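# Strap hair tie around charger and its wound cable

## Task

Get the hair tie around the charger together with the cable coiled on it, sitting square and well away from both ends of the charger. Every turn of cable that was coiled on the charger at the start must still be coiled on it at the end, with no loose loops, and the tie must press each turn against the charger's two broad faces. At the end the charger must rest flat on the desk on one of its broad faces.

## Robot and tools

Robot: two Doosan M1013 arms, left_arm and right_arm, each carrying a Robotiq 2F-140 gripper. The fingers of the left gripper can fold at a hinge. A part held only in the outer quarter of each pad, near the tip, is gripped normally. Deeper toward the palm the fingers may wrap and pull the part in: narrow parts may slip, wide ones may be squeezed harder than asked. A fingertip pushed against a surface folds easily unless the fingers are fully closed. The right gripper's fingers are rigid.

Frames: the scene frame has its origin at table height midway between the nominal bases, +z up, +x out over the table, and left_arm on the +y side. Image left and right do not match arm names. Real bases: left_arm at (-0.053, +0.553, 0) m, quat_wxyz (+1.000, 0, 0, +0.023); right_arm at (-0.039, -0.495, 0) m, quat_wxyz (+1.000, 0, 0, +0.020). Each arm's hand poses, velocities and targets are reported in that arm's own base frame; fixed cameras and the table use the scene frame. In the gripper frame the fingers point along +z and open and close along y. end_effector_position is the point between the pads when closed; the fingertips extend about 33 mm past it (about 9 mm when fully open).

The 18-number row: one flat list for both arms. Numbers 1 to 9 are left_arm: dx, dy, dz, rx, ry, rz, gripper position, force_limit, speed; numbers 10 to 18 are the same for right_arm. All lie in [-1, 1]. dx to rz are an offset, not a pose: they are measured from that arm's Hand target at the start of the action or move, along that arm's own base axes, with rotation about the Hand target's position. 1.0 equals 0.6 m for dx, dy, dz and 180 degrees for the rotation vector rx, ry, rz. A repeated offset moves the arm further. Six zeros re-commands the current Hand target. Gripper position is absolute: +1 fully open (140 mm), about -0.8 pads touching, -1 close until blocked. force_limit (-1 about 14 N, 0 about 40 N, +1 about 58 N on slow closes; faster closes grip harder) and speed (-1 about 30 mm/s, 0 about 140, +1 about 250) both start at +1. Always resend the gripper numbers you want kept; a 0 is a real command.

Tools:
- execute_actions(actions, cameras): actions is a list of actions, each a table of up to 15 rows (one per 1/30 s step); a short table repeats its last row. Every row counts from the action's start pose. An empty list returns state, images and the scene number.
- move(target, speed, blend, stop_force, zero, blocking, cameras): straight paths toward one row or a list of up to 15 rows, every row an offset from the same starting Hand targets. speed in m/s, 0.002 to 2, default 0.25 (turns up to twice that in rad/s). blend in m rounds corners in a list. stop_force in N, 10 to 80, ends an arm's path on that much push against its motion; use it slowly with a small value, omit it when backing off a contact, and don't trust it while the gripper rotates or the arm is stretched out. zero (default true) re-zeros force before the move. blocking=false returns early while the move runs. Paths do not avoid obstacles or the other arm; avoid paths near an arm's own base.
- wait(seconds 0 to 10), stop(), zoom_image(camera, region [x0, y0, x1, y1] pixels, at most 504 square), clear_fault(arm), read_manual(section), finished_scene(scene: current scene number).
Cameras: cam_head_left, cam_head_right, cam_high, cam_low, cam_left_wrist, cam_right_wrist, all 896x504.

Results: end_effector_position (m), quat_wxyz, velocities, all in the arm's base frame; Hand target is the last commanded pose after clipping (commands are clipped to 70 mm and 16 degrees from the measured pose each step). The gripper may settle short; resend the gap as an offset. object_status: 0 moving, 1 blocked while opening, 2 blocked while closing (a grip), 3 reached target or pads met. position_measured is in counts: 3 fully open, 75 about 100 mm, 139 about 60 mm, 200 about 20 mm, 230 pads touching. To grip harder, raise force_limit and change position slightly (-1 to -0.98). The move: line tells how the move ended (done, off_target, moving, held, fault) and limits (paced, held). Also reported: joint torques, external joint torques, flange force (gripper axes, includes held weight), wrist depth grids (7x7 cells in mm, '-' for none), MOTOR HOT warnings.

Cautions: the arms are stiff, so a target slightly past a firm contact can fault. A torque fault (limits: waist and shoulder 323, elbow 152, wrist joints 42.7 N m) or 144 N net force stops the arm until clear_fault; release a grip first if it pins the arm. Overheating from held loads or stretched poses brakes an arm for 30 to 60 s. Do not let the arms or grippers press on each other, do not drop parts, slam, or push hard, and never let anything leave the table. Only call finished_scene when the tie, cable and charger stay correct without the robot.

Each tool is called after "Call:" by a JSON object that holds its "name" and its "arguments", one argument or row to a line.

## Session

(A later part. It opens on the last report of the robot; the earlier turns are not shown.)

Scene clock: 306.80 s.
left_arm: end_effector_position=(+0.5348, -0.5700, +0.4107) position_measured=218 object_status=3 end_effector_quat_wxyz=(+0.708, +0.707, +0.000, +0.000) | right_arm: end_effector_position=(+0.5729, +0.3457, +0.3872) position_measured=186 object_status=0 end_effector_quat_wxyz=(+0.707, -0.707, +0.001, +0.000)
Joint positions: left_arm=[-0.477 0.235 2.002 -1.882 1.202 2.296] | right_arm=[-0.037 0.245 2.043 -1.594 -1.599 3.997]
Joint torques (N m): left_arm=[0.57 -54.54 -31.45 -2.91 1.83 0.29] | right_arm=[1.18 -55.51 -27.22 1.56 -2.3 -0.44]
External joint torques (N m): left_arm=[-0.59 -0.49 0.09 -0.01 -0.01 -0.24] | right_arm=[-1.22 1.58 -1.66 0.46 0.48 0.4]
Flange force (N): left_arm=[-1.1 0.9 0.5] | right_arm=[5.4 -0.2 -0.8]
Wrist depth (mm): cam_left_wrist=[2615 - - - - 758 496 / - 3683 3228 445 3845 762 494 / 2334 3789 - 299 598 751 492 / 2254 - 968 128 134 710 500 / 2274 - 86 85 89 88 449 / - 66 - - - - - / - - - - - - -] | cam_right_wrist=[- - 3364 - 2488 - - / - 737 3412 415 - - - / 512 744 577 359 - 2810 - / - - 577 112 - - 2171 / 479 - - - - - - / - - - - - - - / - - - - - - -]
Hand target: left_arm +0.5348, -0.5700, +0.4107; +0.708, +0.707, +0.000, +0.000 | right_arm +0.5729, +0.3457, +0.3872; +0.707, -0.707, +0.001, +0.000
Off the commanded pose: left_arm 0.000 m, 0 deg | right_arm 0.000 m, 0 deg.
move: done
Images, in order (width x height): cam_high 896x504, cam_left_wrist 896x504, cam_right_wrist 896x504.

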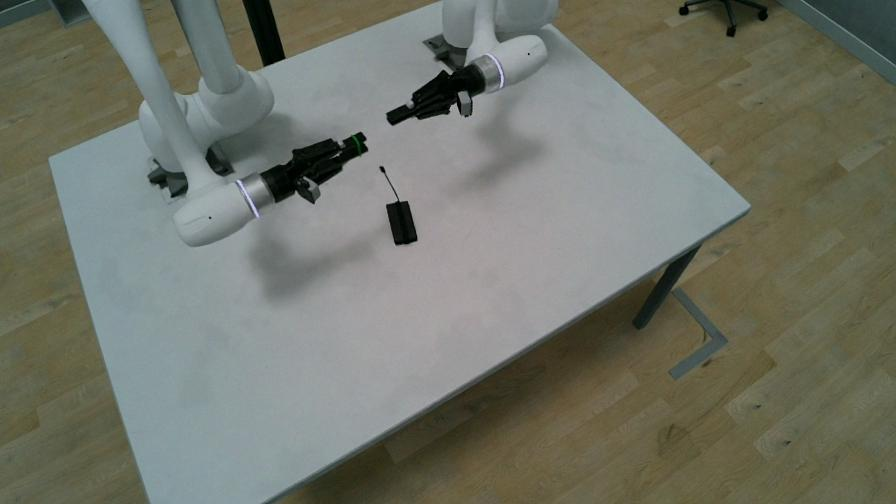

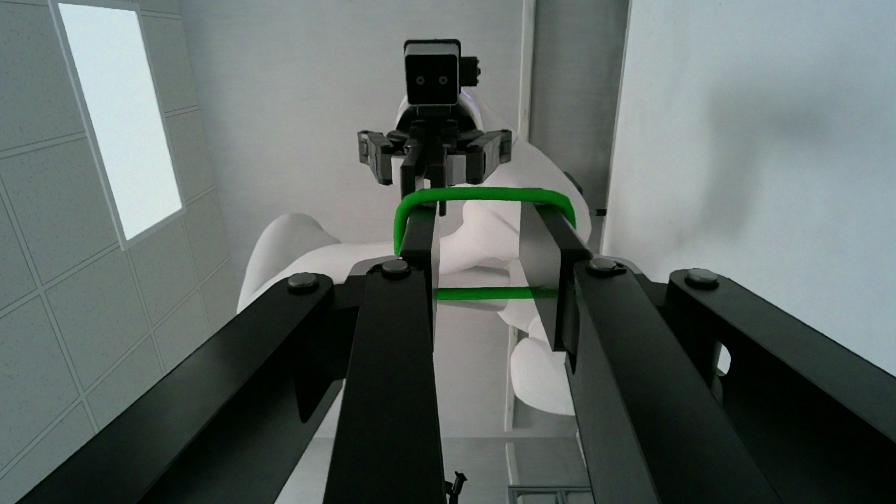

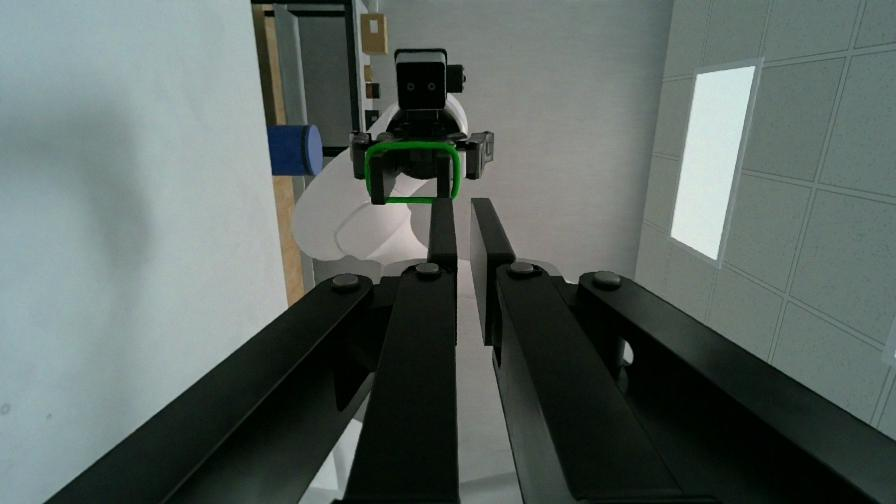

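Call:
{"name": "move", "arguments": {
  "target": [
    [0,0.08,-0.15,0.5,0,0,-0.71,-1,-1,-0.002,-0.1465,0.0083,0,-0.5,0,-0.45,0,-1],
    [-0.0297,-0.03,-0.4845,0.116,0.645,0.645,-0.71,-1,-1,-0.002,-0.1465,0.0083,0,-0.5,0,-0.45,0,-1]
  ],
  "speed": 0.25
}}

Call:
{"name": "move", "arguments": {
  "target": [0,0,0,0,0,0,0.1,-1,0,0,0,0,0,0,0,-0.13,0,-1],
  "cameras": ["all"]
}}

Call:
{"name": "zoom_image", "arguments": {
  "camera": "cam_high",
  "region": [280, 100, 420, 200]
}}

Scene clock: 342.80 s.
left_arm: end_effector_position=(+0.5170, -0.5880, +0.1200) position_measured=218 object_status=3 end_effector_quat_wxyz=(+0.000, +0.178, +0.984, +0.001) | right_arm: end_effector_position=(+0.5717, +0.2578, +0.3922) position_measured=186 object_status=3 end_effector_quat_wxyz=(+0.501, -0.500, -0.500, -0.500)
Joint positions: left_arm=[-0.894 0.474 1.563 0.002 1.105 -2.109] | right_arm=[-0.19 0.244 2.031 -1.694 -1.716 2.429]
Joint torques (N m): left_arm=[0.37 -82.39 -37.19 3.75 -0.04 0.29] | right_arm=[1.88 -55.51 -26.88 1.21 -2.25 -0.34]
External joint torques (N m): left_arm=[-0.3 -1.69 0.09 0.05 0.07 -0.29] | right_arm=[-1.93 1.69 -1.81 0.46 0.43 0.34]
Flange force (N): left_arm=[2.7 0.6 -1.3] | right_arm=[0.1 5.4 -2.9]
Wrist depth (mm): cam_left_wrist=[3902 4508 792 265 322 3268 - / 3310 - 869 282 354 3076 - / - 954 998 298 3789 - - / 4085 944 1076 313 134 3533 3582 / 921 86 86 153 89 88 2668 / - 66 - 442 - - - / - - - 550 - - -] | cam_right_wrist=[- - 232 231 - - 234 / 241 - 241 - - 244 245 / 253 - 255 - 254 - - / 267 274 269 110 273 - - / - - - - - - - / - - - - - - - / - - - - - - -]
Hand target: left_arm +0.5170, -0.5880, +0.1200; +0.000, +0.178, +0.984, +0.001 | right_arm +0.5717, +0.2578, +0.3922; +0.501, -0.500, -0.500, -0.500
Off the commanded pose: left_arm 0.000 m, 0 deg | right_arm 0.000 m, 0 deg.
move: done

Scene clock: 343.97 s.
left_arm: end_effector_position=(+0.5170, -0.5880, +0.1200) position_measured=117 object_status=3 end_effector_quat_wxyz=(+0.000, +0.178, +0.984, +0.001) | right_arm: end_effector_position=(+0.5717, +0.2578, +0.3922) position_measured=145 object_status=0 end_effector_quat_wxyz=(+0.501, -0.500, -0.500, -0.500)
Joint positions: left_arm=[-0.894 0.474 1.563 0.002 1.105 -2.109] | right_arm=[-0.19 0.244 2.031 -1.694 -1.716 2.429]
Joint torques (N m): left_arm=[0.8 -82.71 -36.85 3.72 -0.01 0.32] | right_arm=[1.41 -55.98 -26.75 1.18 -2.27 -0.4]
External joint torques (N m): left_arm=[-0.36 -1.59 -0.31 0.1 0.04 -0.32] | right_arm=[-1.42 2.14 -1.98 0.49 0.45 0.4]
Flange force (N): left_arm=[1.8 0.0 -1.5] | right_arm=[-0.2 6.5 -2.1]
Wrist depth (mm): cam_left_wrist=[3533 - 774 264 319 3533 2873 / - - 874 284 350 3789 2938 / 4286 968 965 298 3440 3902 - / 3789 944 110 326 126 4022 3352 / 979 81 91 358 151 89 79 / - 73 - 450 701 - 71 / - - - 535 567 - 71] | cam_right_wrist=[227 - 232 229 - - - / 238 - - - - - - / - - - - - 257 - / - - 136 - 146 - - / - - 110 - 115 92 - / - - 309 314 - - - / - - - 320 - - -]
Hand target: left_arm +0.5170, -0.5880, +0.1200; +0.000, +0.178, +0.984, +0.001 | right_arm +0.5717, +0.2578, +0.3922; +0.501, -0.500, -0.500, -0.500
Off the commanded pose: left_arm 0.000 m, 0 deg | right_arm 0.000 m, 0 deg.
move: done

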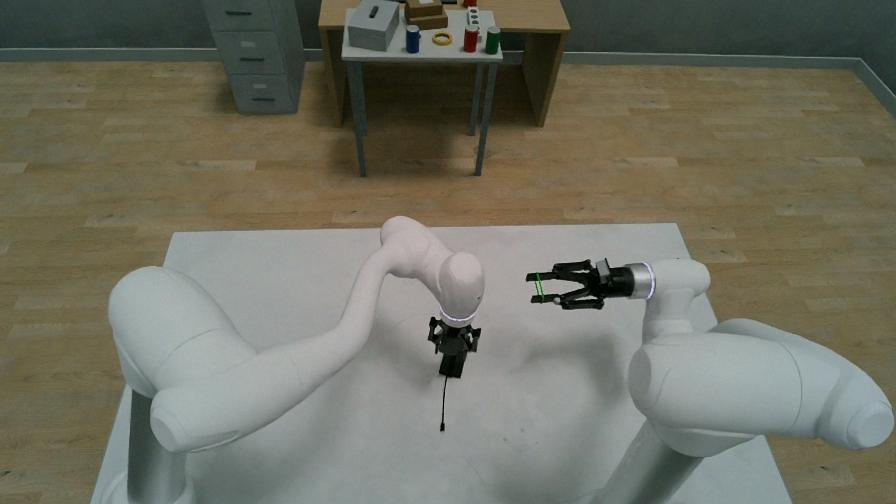

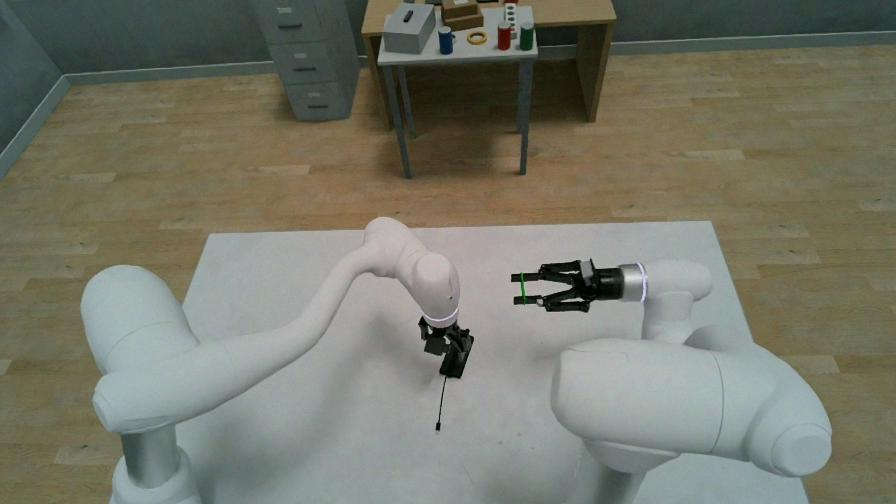

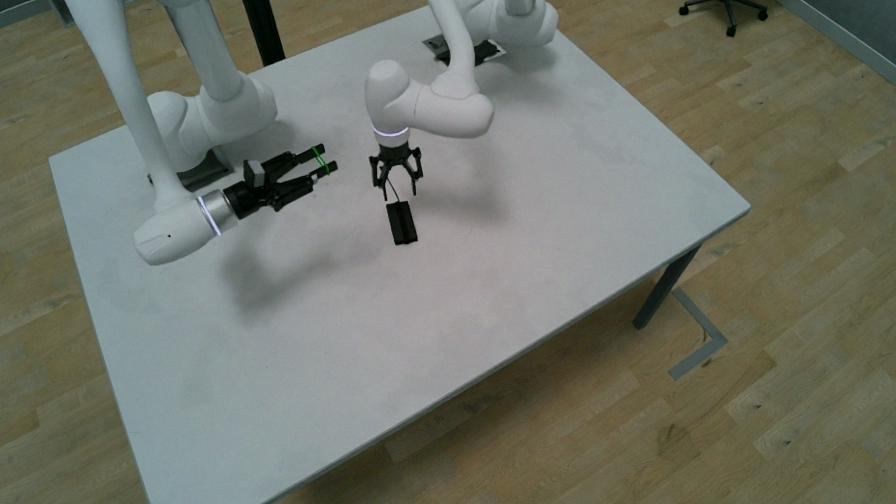

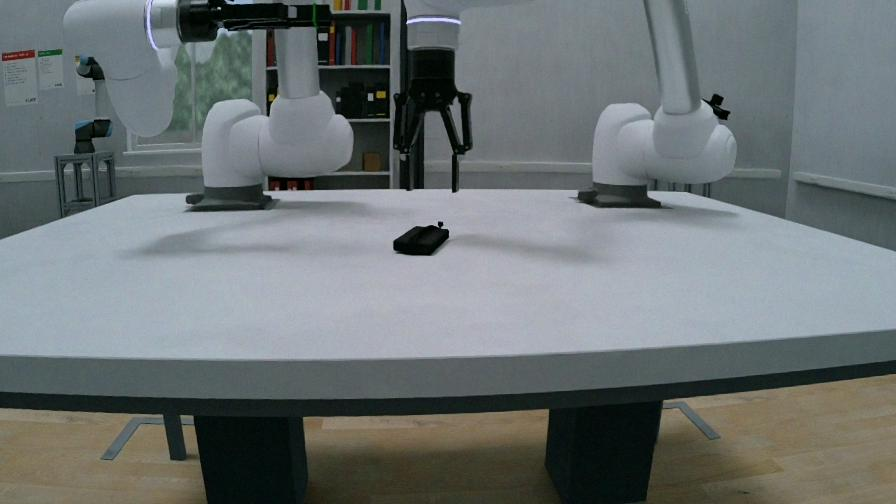

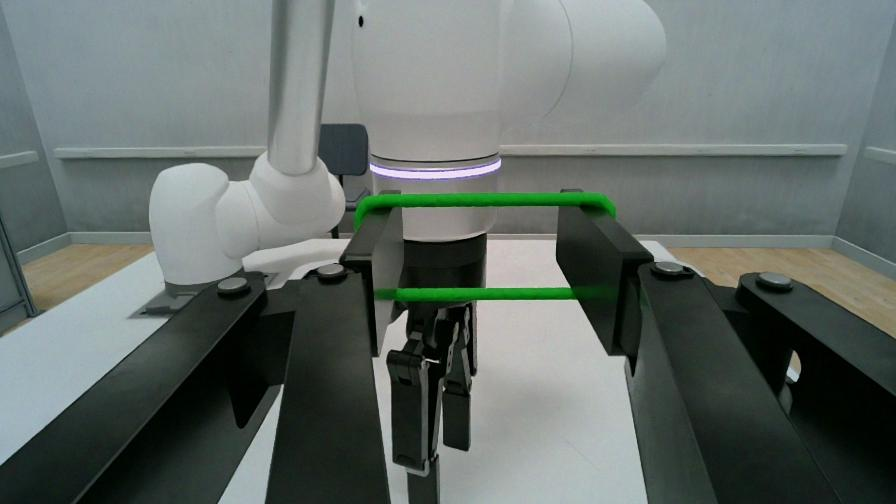

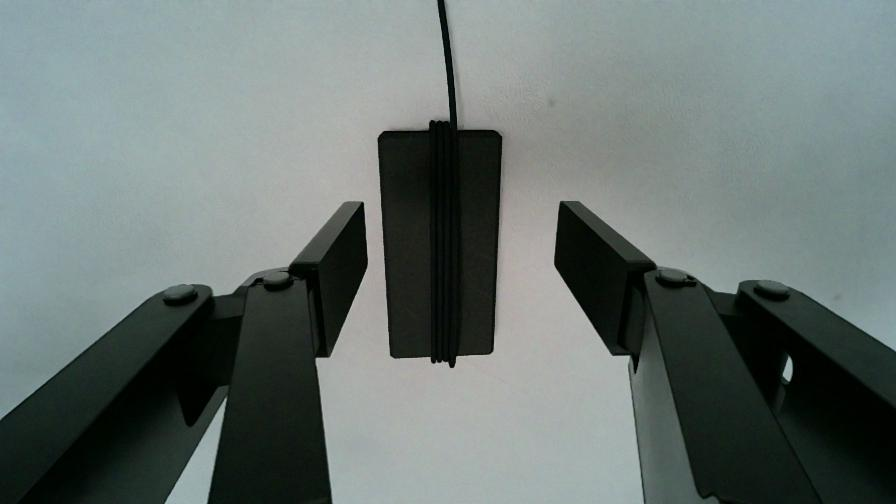

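Scaled by 3.600 from the camera's 896x504 image, which has a finer 1280x720 frame.

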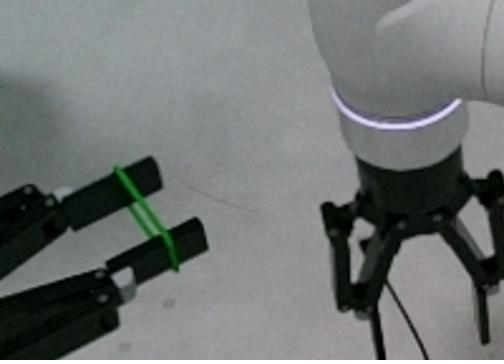

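Call:
{"name": "move", "arguments": {
  "target": [
    [-0.0112,-0.0083,0,0,0,0,0.1,-1,0,0,0,0,0,0,0,-0.13,0,-1],
    [-0.0112,-0.0083,-0.08,0,0,0,0.1,-1,0,0,0,0,0,0,0,-0.13,0,-1]
  ],
  "speed": 0.1,
  "blend": 0.003,
  "cameras": ["cam_right_wrist"]
}}

Scene clock: 360.50 s.
left_arm: end_effector_position=(+0.5103, -0.5930, +0.0720) position_measured=117 object_status=3 end_effector_quat_wxyz=(+0.000, +0.178, +0.984, +0.001) | right_arm: end_effector_position=(+0.5717, +0.2578, +0.3922) position_measured=145 object_status=3 end_effector_quat_wxyz=(+0.501, -0.500, -0.500, -0.500)
Joint positions: left_arm=[-0.905 0.511 1.603 0.002 1.028 -2.119] | right_arm=[-0.19 0.244 2.031 -1.694 -1.716 2.429]
Joint torques (N m): left_arm=[0.01 -84.44 -35.45 3.61 -0.02 0.31] | right_arm=[2.18 -55.34 -26.86 1.15 -2.33 -0.36]
External joint torques (N m): left_arm=[-0.03 -0.96 0.01 0.02 0.05 -0.31] | right_arm=[-2.21 1.49 -1.94 0.52 0.51 0.36]
Flange force (N): left_arm=[1.4 0.3 -0.9] | right_arm=[0.5 5.3 -3.2]
Wrist depth (mm): cam_left_wrist=[- - 774 266 370 - - / 4150 - 852 276 342 - 3076 / 4286 987 987 286 341 - 3845 / 3789 965 111 314 127 3962 3533 / 990 81 91 349 151 89 78 / - 73 - 449 701 - 71 / - - - 481 572 - 71] | cam_right_wrist=[184 186 187 185 188 188 191 / 195 197 195 195 - 196 - / 205 - - 185 206 212 214 / - - 136 194 146 215 - / - - 86 - 115 92 233 / - - 249 223 - - - / - - - - - - -]
Hand target: left_arm +0.5103, -0.5930, +0.0720; +0.000, +0.178, +0.984, +0.001 | right_arm +0.5717, +0.2578, +0.3922; +0.501, -0.500, -0.500, -0.500
Off the commanded pose: left_arm 0.000 m, 0 deg | right_arm 0.000 m, 0 deg.
move: done
Images, in order (width x height): cam_right_wrist 896x504.

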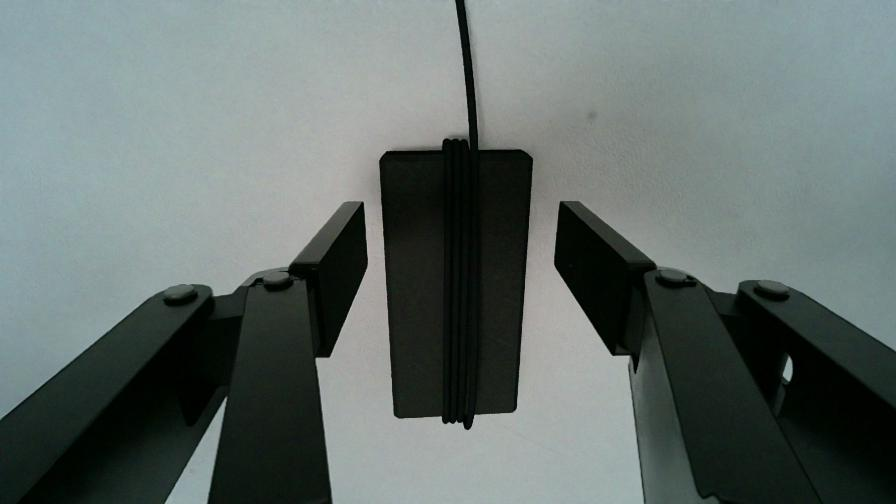

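Call:
{"name": "move", "arguments": {
  "target": [0,0,-0.0587,0,0,0,0.1,-1,0,0,0,0,0,0,0,-0.13,0,-1],
  "speed": 0.04
}}

Call:
{"name": "move", "arguments": {
  "target": [0,0,0,0,0,0,-1,-0.5,-1,0,0,0,0,0,0,-0.13,0,-1]
}}

Call:
{"name": "wait", "arguments": {
  "seconds": 0.5,
  "cameras": ["cam_right_wrist"]
}}

Scene clock: 370.23 s.
left_arm: end_effector_position=(+0.5103, -0.5930, +0.0368) position_measured=117 object_status=3 end_effector_quat_wxyz=(+0.000, +0.178, +0.984, +0.001) | right_arm: end_effector_position=(+0.5717, +0.2578, +0.3922) position_measured=145 object_status=3 end_effector_quat_wxyz=(+0.501, -0.500, -0.500, -0.500)
Joint positions: left_arm=[-0.905 0.542 1.627 0.002 0.974 -2.12] | right_arm=[-0.19 0.244 2.031 -1.694 -1.716 2.429]
Joint torques (N m): left_arm=[0.32 -85.63 -34.08 3.49 -0.1 0.27] | right_arm=[1.2 -55.11 -27.12 1.18 -2.23 -0.27]
External joint torques (N m): left_arm=[0.22 -2.26 -0.45 0.05 0.13 -0.27] | right_arm=[-1.19 1.37 -1.54 0.49 0.42 0.27]
Flange force (N): left_arm=[1.7 0.9 -2.5] | right_arm=[0.2 4.7 -1.5]
Wrist depth (mm): cam_left_wrist=[- - 745 455 3396 - 3902 / - 4022 830 279 376 3683 - / - 954 994 284 346 4150 3735 / 4022 961 111 311 126 3789 3789 / 979 81 91 335 151 89 79 / - 73 - 377 699 - 71 / - - - 482 573 - 71] | cam_right_wrist=[153 152 154 154 157 - 156 / 162 161 162 163 164 165 164 / 168 171 171 152 156 170 176 / 181 180 151 154 146 183 185 / - - 92 161 129 92 193 / - - - 177 - - - / - - 225 187 - - -]
Hand target: left_arm +0.5103, -0.5930, +0.0368; +0.000, +0.178, +0.984, +0.001 | right_arm +0.5717, +0.2578, +0.3922; +0.501, -0.500, -0.500, -0.500
Off the commanded pose: left_arm 0.000 m, 0 deg | right_arm 0.000 m, 0 deg.
move: done

Scene clock: 370.80 s.
left_arm: end_effector_position=(+0.5103, -0.5930, +0.0368) position_measured=132 object_status=0 end_effector_quat_wxyz=(+0.000, +0.178, +0.984, +0.001) | right_arm: end_effector_position=(+0.5717, +0.2578, +0.3922) position_measured=145 object_status=3 end_effector_quat_wxyz=(+0.501, -0.500, -0.500, -0.500)
Joint positions: left_arm=[-0.905 0.542 1.627 0.002 0.974 -2.12] | right_arm=[-0.19 0.244 2.031 -1.694 -1.716 2.429]
Joint torques (N m): left_arm=[1.97 -84.15 -32.8 4.12 0.14 0.24] | right_arm=[1.87 -54.94 -27.13 1.23 -2.27 -0.35]
External joint torques (N m): left_arm=[-2.25 -3.21 -1.6 -0.61 -0.1 -0.24] | right_arm=[-1.89 1 -1.67 0.44 0.45 0.35]
Flange force (N): left_arm=[2.3 -2.3 -3.8] | right_arm=[0.8 4.2 -2.7]
Wrist depth (mm): cam_left_wrist=[- - 760 449 - - 3396 / - - 822 278 374 3902 - / 4933 968 965 285 344 3486 3962 / 4432 961 110 312 126 4286 4358 / 979 81 91 333 151 89 79 / - 73 - 372 - - 71 / - - - 476 - - 71] | cam_right_wrist=[152 157 154 154 155 156 157 / 160 161 163 160 165 164 166 / 172 171 169 150 170 176 174 / 180 181 127 156 131 184 183 / - - 86 162 116 92 194 / - - - - - - - / - - - 190 - - -]
Hand target: left_arm +0.5103, -0.5930, +0.0368; +0.000, +0.178, +0.984, +0.001 | right_arm +0.5717, +0.2578, +0.3922; +0.501, -0.500, -0.500, -0.500
Off the commanded pose: left_arm 0.000 m, 0 deg | right_arm 0.000 m, 0 deg.
move: done

Scene clock: 371.30 s.
left_arm: end_effector_position=(+0.5103, -0.5930, +0.0368) position_measured=132 object_status=2 end_effector_quat_wxyz=(+0.000, +0.178, +0.984, +0.001) | right_arm: end_effector_position=(+0.5717, +0.2578, +0.3922) position_measured=145 object_status=3 end_effector_quat_wxyz=(+0.501, -0.500, -0.500, -0.500)
Joint positions: left_arm=[-0.905 0.542 1.627 0.002 0.974 -2.12] | right_arm=[-0.19 0.244 2.031 -1.694 -1.716 2.429]
Joint torques (N m): left_arm=[1.58 -83.89 -33.02 4.16 0.02 0.39] | right_arm=[2.1 -55.33 -27.13 1.21 -2.26 -0.35]
External joint torques (N m): left_arm=[-1.82 -3.35 -1.39 -0.65 0.02 -0.39] | right_arm=[-2.07 1.41 -1.69 0.46 0.45 0.35]
Flange force (N): left_arm=[2.6 -1.8 -3.9] | right_arm=[0.4 4.7 -3.1]
Wrist depth (mm): cam_left_wrist=[4432 - 758 455 - - 3582 / 4217 4933 849 278 372 4085 3113 / 3735 972 979 285 347 3040 - / 4217 947 110 314 126 4217 3486 / 983 81 91 333 151 89 79 / - 73 - 375 707 - 71 / - - - 486 573 - 71] | cam_right_wrist=[- 152 152 156 155 153 155 / 161 160 - - 164 165 166 / 170 172 172 - 171 - 177 / - - 160 151 136 182 185 / - - 86 162 132 92 193 / - - - 173 206 - - / - - - - - - -]
Hand target: left_arm +0.5103, -0.5930, +0.0368; +0.000, +0.178, +0.984, +0.001 | right_arm +0.5717, +0.2578, +0.3922; +0.501, -0.500, -0.500, -0.500
Tool commands: left_gripper/position=-1.0 left_gripper/force_limit=-0.5 left_gripper/speed=-1.0 right_gripper/position=-0.13 right_gripper/force_limit=+0.0 right_gripper/speed=-1.0
Off the commanded pose: left_arm 0.000 m, 0 deg | right_arm 0.000 m, 0 deg.
wait: 0.50 s; at rest by 0.17 s
Images, in order (width x height): cam_right_wrist 896x504.

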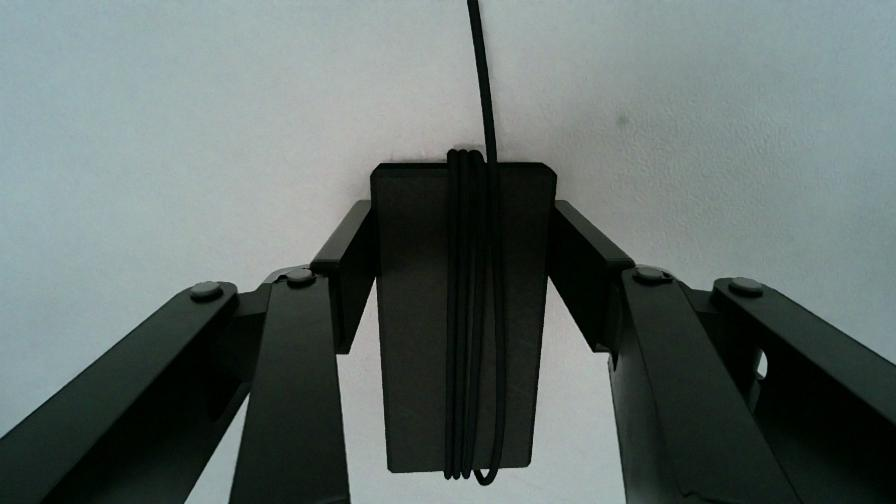

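Call:
{"name": "move", "arguments": {
  "target": [0,0,0.2,0,0,0,-1,-0.5,-1,0,0,0,0,0,0,-0.13,0,-1],
  "speed": 0.06,
  "cameras": ["cam_right_wrist","cam_low","cam_high"]
}}

Call:
{"name": "zoom_image", "arguments": {
  "camera": "cam_low",
  "region": [360, 80, 540, 260]
}}

Scene clock: 384.77 s.
left_arm: end_effector_position=(+0.5103, -0.5930, +0.1568) position_measured=132 object_status=2 end_effector_quat_wxyz=(+0.000, +0.178, +0.984, +0.001) | right_arm: end_effector_position=(+0.5717, +0.2578, +0.3922) position_measured=145 object_status=3 end_effector_quat_wxyz=(+0.501, -0.500, -0.500, -0.500)
Joint positions: left_arm=[-0.905 0.448 1.531 0.002 1.163 -2.119] | right_arm=[-0.19 0.244 2.031 -1.694 -1.716 2.429]
Joint torques (N m): left_arm=[0.39 -83.35 -39.4 3.92 -0.2 0.36] | right_arm=[1.48 -55.31 -27 1.11 -2.21 -0.33]
External joint torques (N m): left_arm=[-0.8 1.21 1.36 -0.04 0.23 -0.36] | right_arm=[-1.5 1.54 -1.66 0.55 0.4 0.33]
Flange force (N): left_arm=[1.7 -0.7 1.7] | right_arm=[0.2 5.1 -2.1]
Wrist depth (mm): cam_left_wrist=[3150 - 765 264 327 - 3683 / 3789 3845 869 281 - - 3150 / - 968 976 293 4085 4150 3189 / 4432 954 110 325 126 4085 3631 / 994 81 91 387 151 89 78 / - 73 - 439 - - 71 / - - - 393 - - 71] | cam_right_wrist=[262 261 - 265 272 260 268 / 279 - - 279 277 281 288 / - - - 148 - 297 - / 309 - 127 153 152 312 - / 319 - 86 169 116 92 - / - - - 176 - - - / - - - - - - -]
Hand target: left_arm +0.5103, -0.5930, +0.1568; +0.000, +0.178, +0.984, +0.001 | right_arm +0.5717, +0.2578, +0.3922; +0.501, -0.500, -0.500, -0.500
Off the commanded pose: left_arm 0.000 m, 0 deg | right_arm 0.000 m, 0 deg.
move: done
Images, in order (width x height): cam_high 896x504, cam_low 896x504, cam_right_wrist 896x504.

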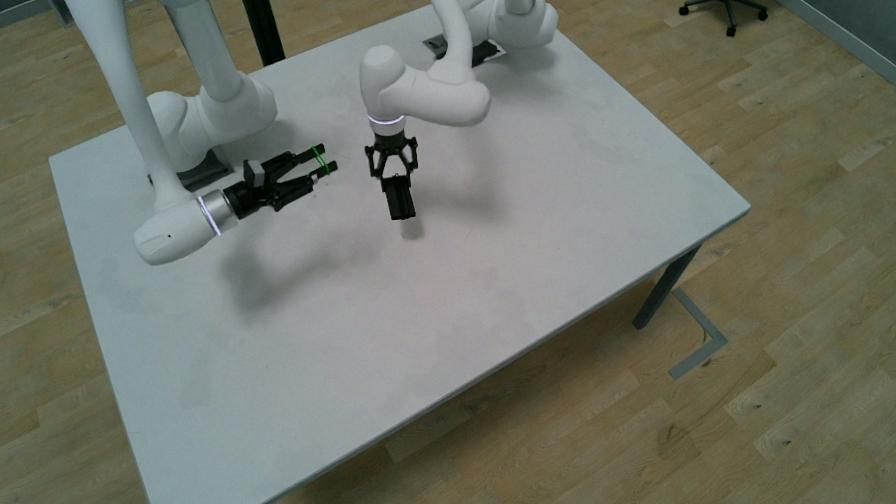

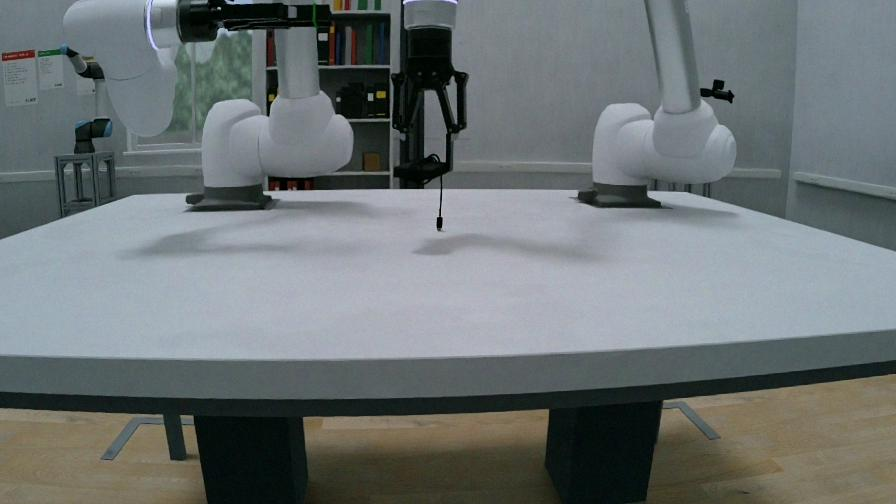

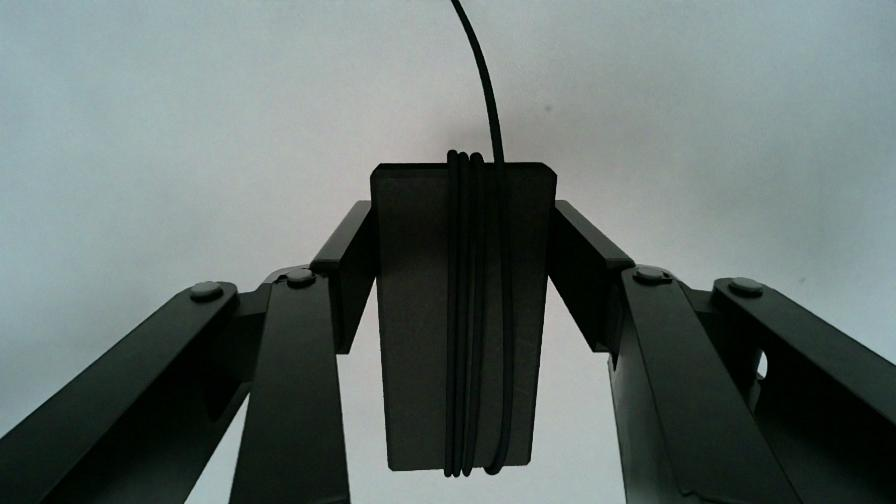

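Scaled by 2.800 from the camera's 896x504 image, which has a finer 1280x720 frame.

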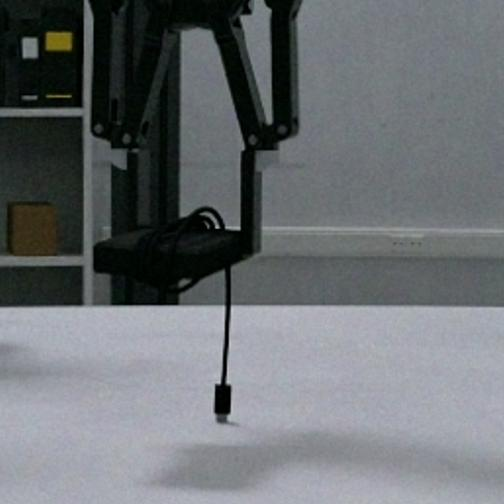

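Call:
{"name": "move", "arguments": {
  "target": [
    [0.03,0,0.22,0,0,0,-1,-0.5,-1,0,0,0,0,0,0,0.1,0.5,-1],
    [0.0545,-0.03,0.4253,0,0,-0.387,-1,-0.5,-1,0,0,0,0,0,0,0.1,0.5,-1]
  ],
  "speed": 0.15,
  "blend": 0.03,
  "cameras": ["all"]
}}

Call:
{"name": "zoom_image", "arguments": {
  "camera": "cam_high",
  "region": [280, 80, 420, 200]
}}

Scene clock: 404.70 s.
left_arm: end_effector_position=(+0.5430, -0.6110, +0.4119) position_measured=132 object_status=2 end_effector_quat_wxyz=(+0.001, +0.708, +0.706, +0.000) | right_arm: end_effector_position=(+0.5717, +0.2578, +0.3922) position_measured=117 object_status=3 end_effector_quat_wxyz=(+0.501, -0.500, -0.500, -0.500)
Joint positions: left_arm=[-0.887 0.429 1.091 0.001 1.62 -0.884] | right_arm=[-0.19 0.244 2.031 -1.694 -1.716 2.429]
Joint torques (N m): left_arm=[0.47 -85.54 -42.92 4.18 -0.13 0.3] | right_arm=[1.79 -55.62 -27.25 1.17 -2.32 -0.3]
External joint torques (N m): left_arm=[-0.15 1.48 1.57 0.11 0.16 -0.3] | right_arm=[-1.82 1.76 -1.51 0.49 0.51 0.3]
Flange force (N): left_arm=[0.7 -1.3 2.6] | right_arm=[-0.3 5.0 -2.6]
Wrist depth (mm): cam_left_wrist=[3440 3268 809 277 291 - - / 3902 3962 908 - - - - / - 941 998 217 216 - - / 3683 958 134 1172 157 3268 4217 / - 86 112 852 807 106 81 / - 71 672 703 695 - 69 / - - 577 578 577 - -] | cam_right_wrist=[- 479 - - 492 503 - / - - - - 524 532 - / 557 545 - 148 - - 1682 / 575 - 122 155 130 625 1636 / - - 86 163 116 92 1694 / - - - 177 - - - / - - - - - - -]
Hand target: left_arm +0.5430, -0.6110, +0.4120; +0.001, +0.708, +0.706, +0.000 | right_arm +0.5717, +0.2578, +0.3922; +0.501, -0.500, -0.500, -0.500
Off the commanded pose: left_arm 0.000 m, 0 deg | right_arm 0.000 m, 0 deg.
move: done; blend cut to 0 m at target 1

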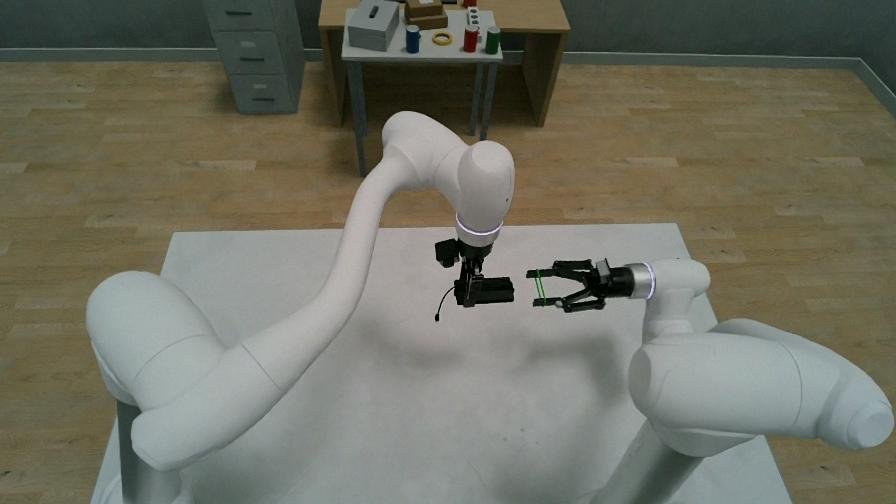

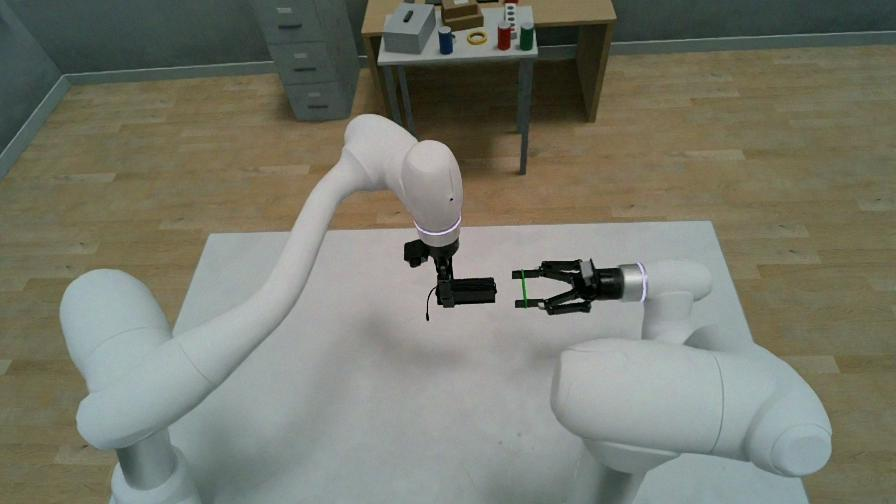

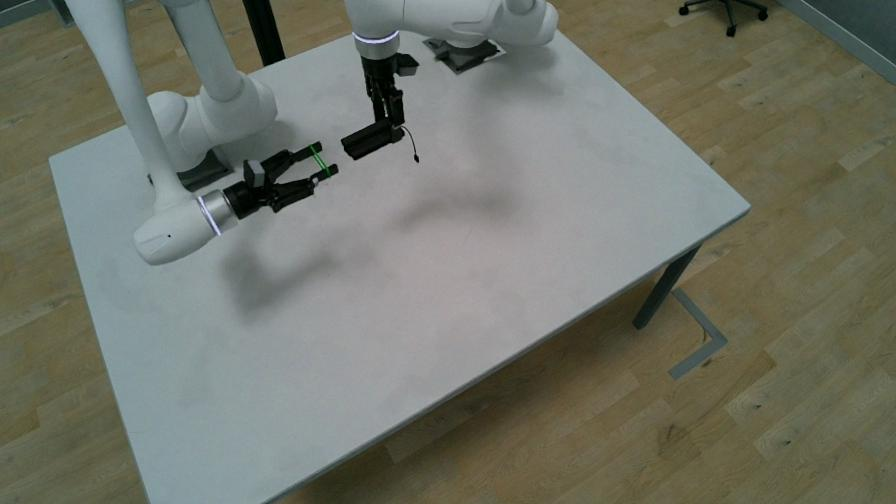

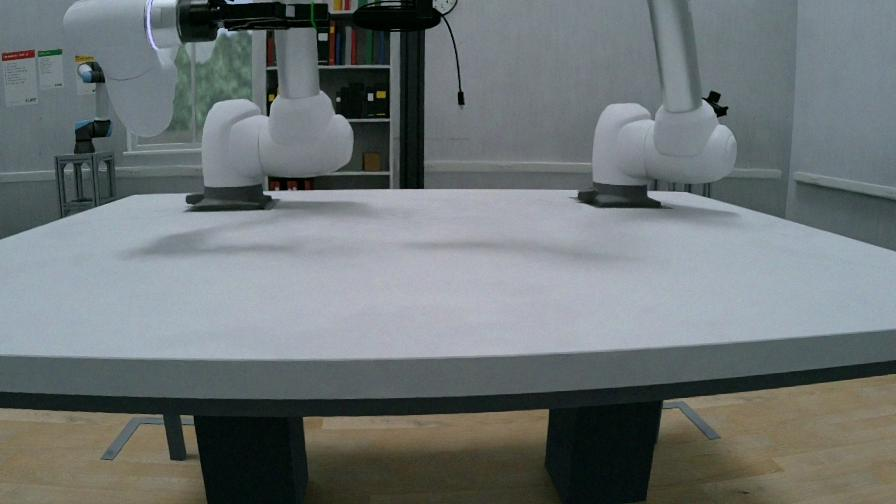

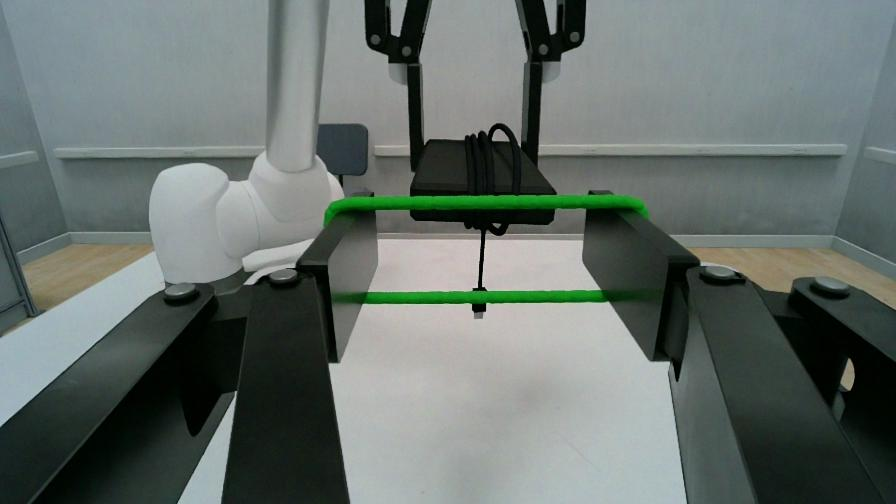

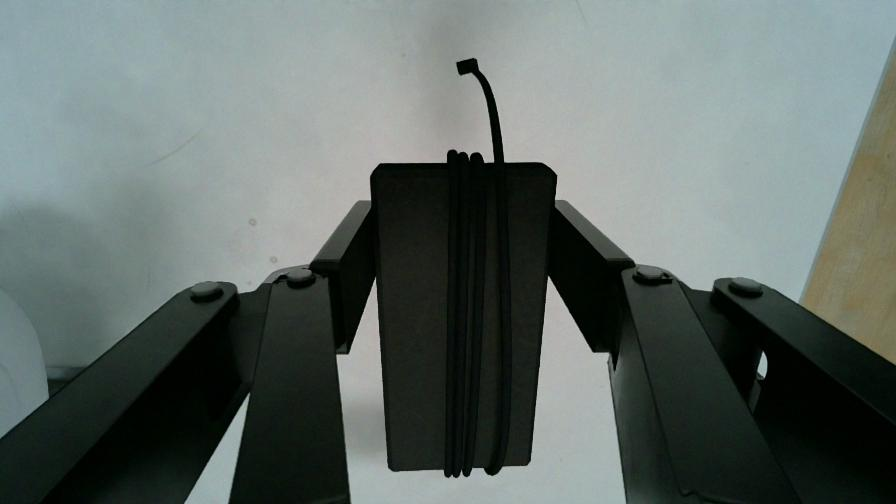

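Scaled by 3.600 from the camera's 896x504 image, which has a finer 1280x720 frame.

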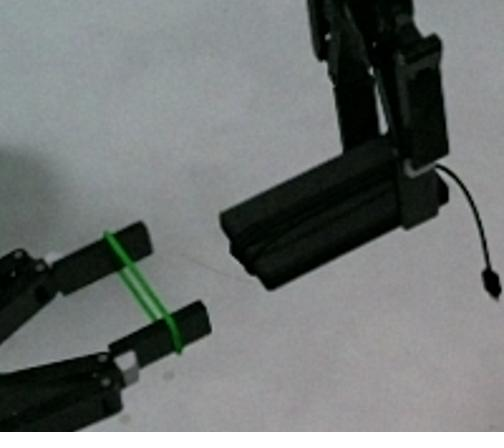

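Call:
{"name": "zoom_image", "arguments": {
  "camera": "cam_left_wrist",
  "region": [340, 90, 640, 260]
}}

Call:
{"name": "zoom_image", "arguments": {
  "camera": "cam_low",
  "region": [280, 0, 480, 112]
}}

Scaled by 1.680 from the camera's 896x504 image, which has a finer 1280x720 frame.

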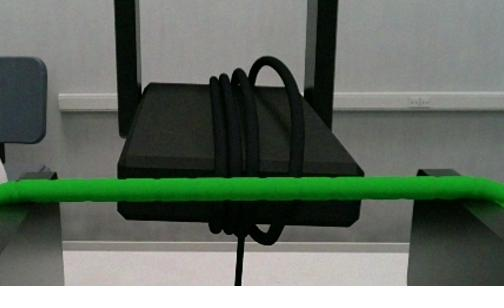

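Scaled by 2.520 from the camera's 896x504 image, which has a finer 1280x720 frame.

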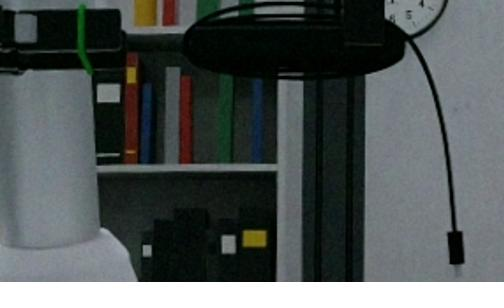

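Call:
{"name": "move", "arguments": {
  "target": [-0.0075,-0.015,0.0033,-0.011,0,0.0067,-1,-0.5,-1,0,0,0,0,0,0,0.1,0.5,-1],
  "speed": 0.05,
  "cameras": ["cam_left_wrist","cam_low"]
}}

Call:
{"name": "zoom_image", "arguments": {
  "camera": "cam_left_wrist",
  "region": [340, 90, 640, 260]
}}

Call:
{"name": "zoom_image", "arguments": {
  "camera": "cam_low",
  "region": [280, 0, 480, 112]
}}

Scene clock: 451.20 s.
left_arm: end_effector_position=(+0.5385, -0.6200, +0.4139) position_measured=132 object_status=2 end_effector_quat_wxyz=(+0.013, +0.700, +0.714, -0.012) | right_arm: end_effector_position=(+0.5717, +0.2578, +0.3922) position_measured=117 object_status=3 end_effector_quat_wxyz=(+0.501, -0.500, -0.500, -0.500)
Joint positions: left_arm=[-0.889 0.42 1.101 -0.02 1.592 -0.909] | right_arm=[-0.19 0.244 2.031 -1.694 -1.716 2.429]
Joint torques (N m): left_arm=[0.6 -84.49 -43.16 4.15 -0.2 0.34] | right_arm=[1.56 -55.86 -27.08 1.19 -2.24 -0.33]
External joint torques (N m): left_arm=[-0.71 0.96 1.54 0.09 0.15 -0.34] | right_arm=[-1.56 1.99 -1.74 0.48 0.43 0.33]
Flange force (N): left_arm=[1.0 -2.4 2.6] | right_arm=[-0.3 5.8 -2.3]
Wrist depth (mm): cam_left_wrist=[- - 788 - 272 - - / 3902 - 924 276 - 3845 - / 4217 976 1006 200 200 - 3789 / 3962 954 134 1282 156 3352 3789 / - 86 113 843 820 106 81 / - 71 681 703 699 - 69 / - - 580 575 571 - -] | cam_right_wrist=[- - - 499 - 499 - / - - - 521 508 - - / - 558 562 147 - - 1682 / - - 128 154 153 625 1694 / - - 86 161 116 92 1769 / - - - 176 - - - / - - - 197 - - -]
Hand target: left_arm +0.5385, -0.6200, +0.4139; +0.013, +0.700, +0.714, -0.012 | right_arm +0.5717, +0.2578, +0.3922; +0.501, -0.500, -0.500, -0.500
Off the commanded pose: left_arm 0.000 m, 0 deg | right_arm 0.000 m, 0 deg.
move: done
Images, in order (width x height): cam_low 896x504, cam_left_wrist 896x504.

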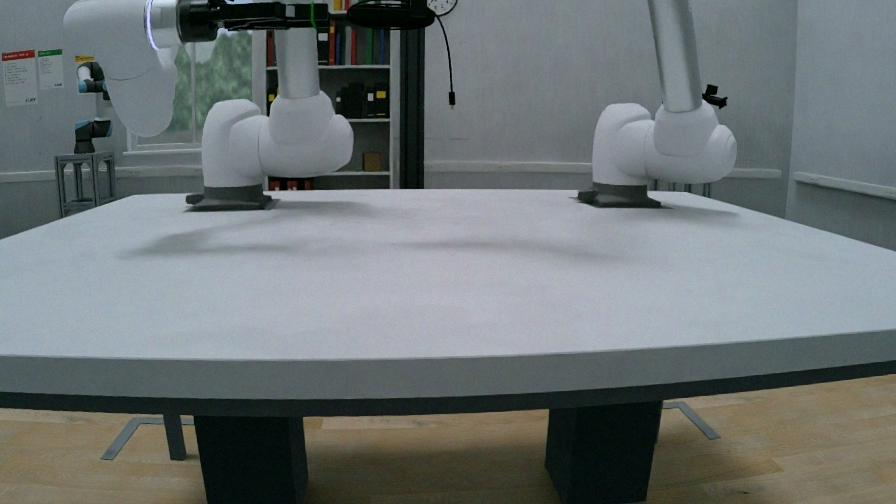

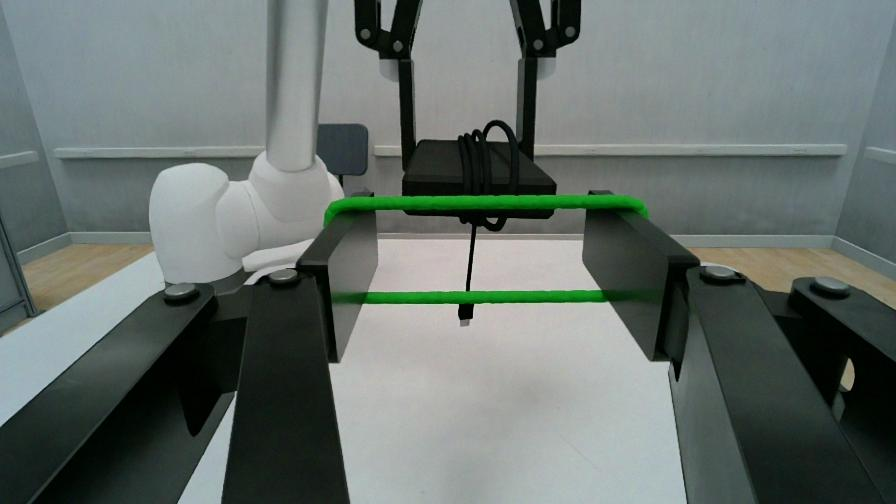

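Scaled by 1.680 from the camera's 896x504 image, which has a finer 1280x720 frame.

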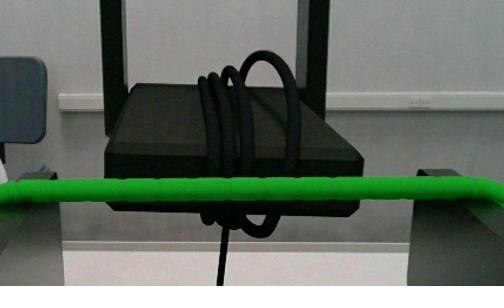

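Scaled by 2.520 from the camera's 896x504 image, which has a finer 1280x720 frame.

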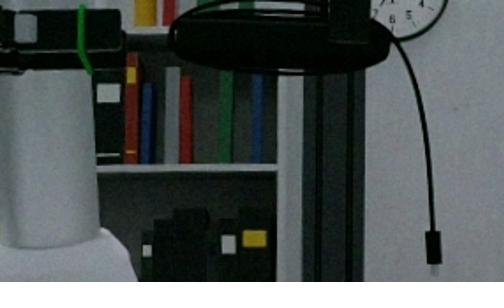

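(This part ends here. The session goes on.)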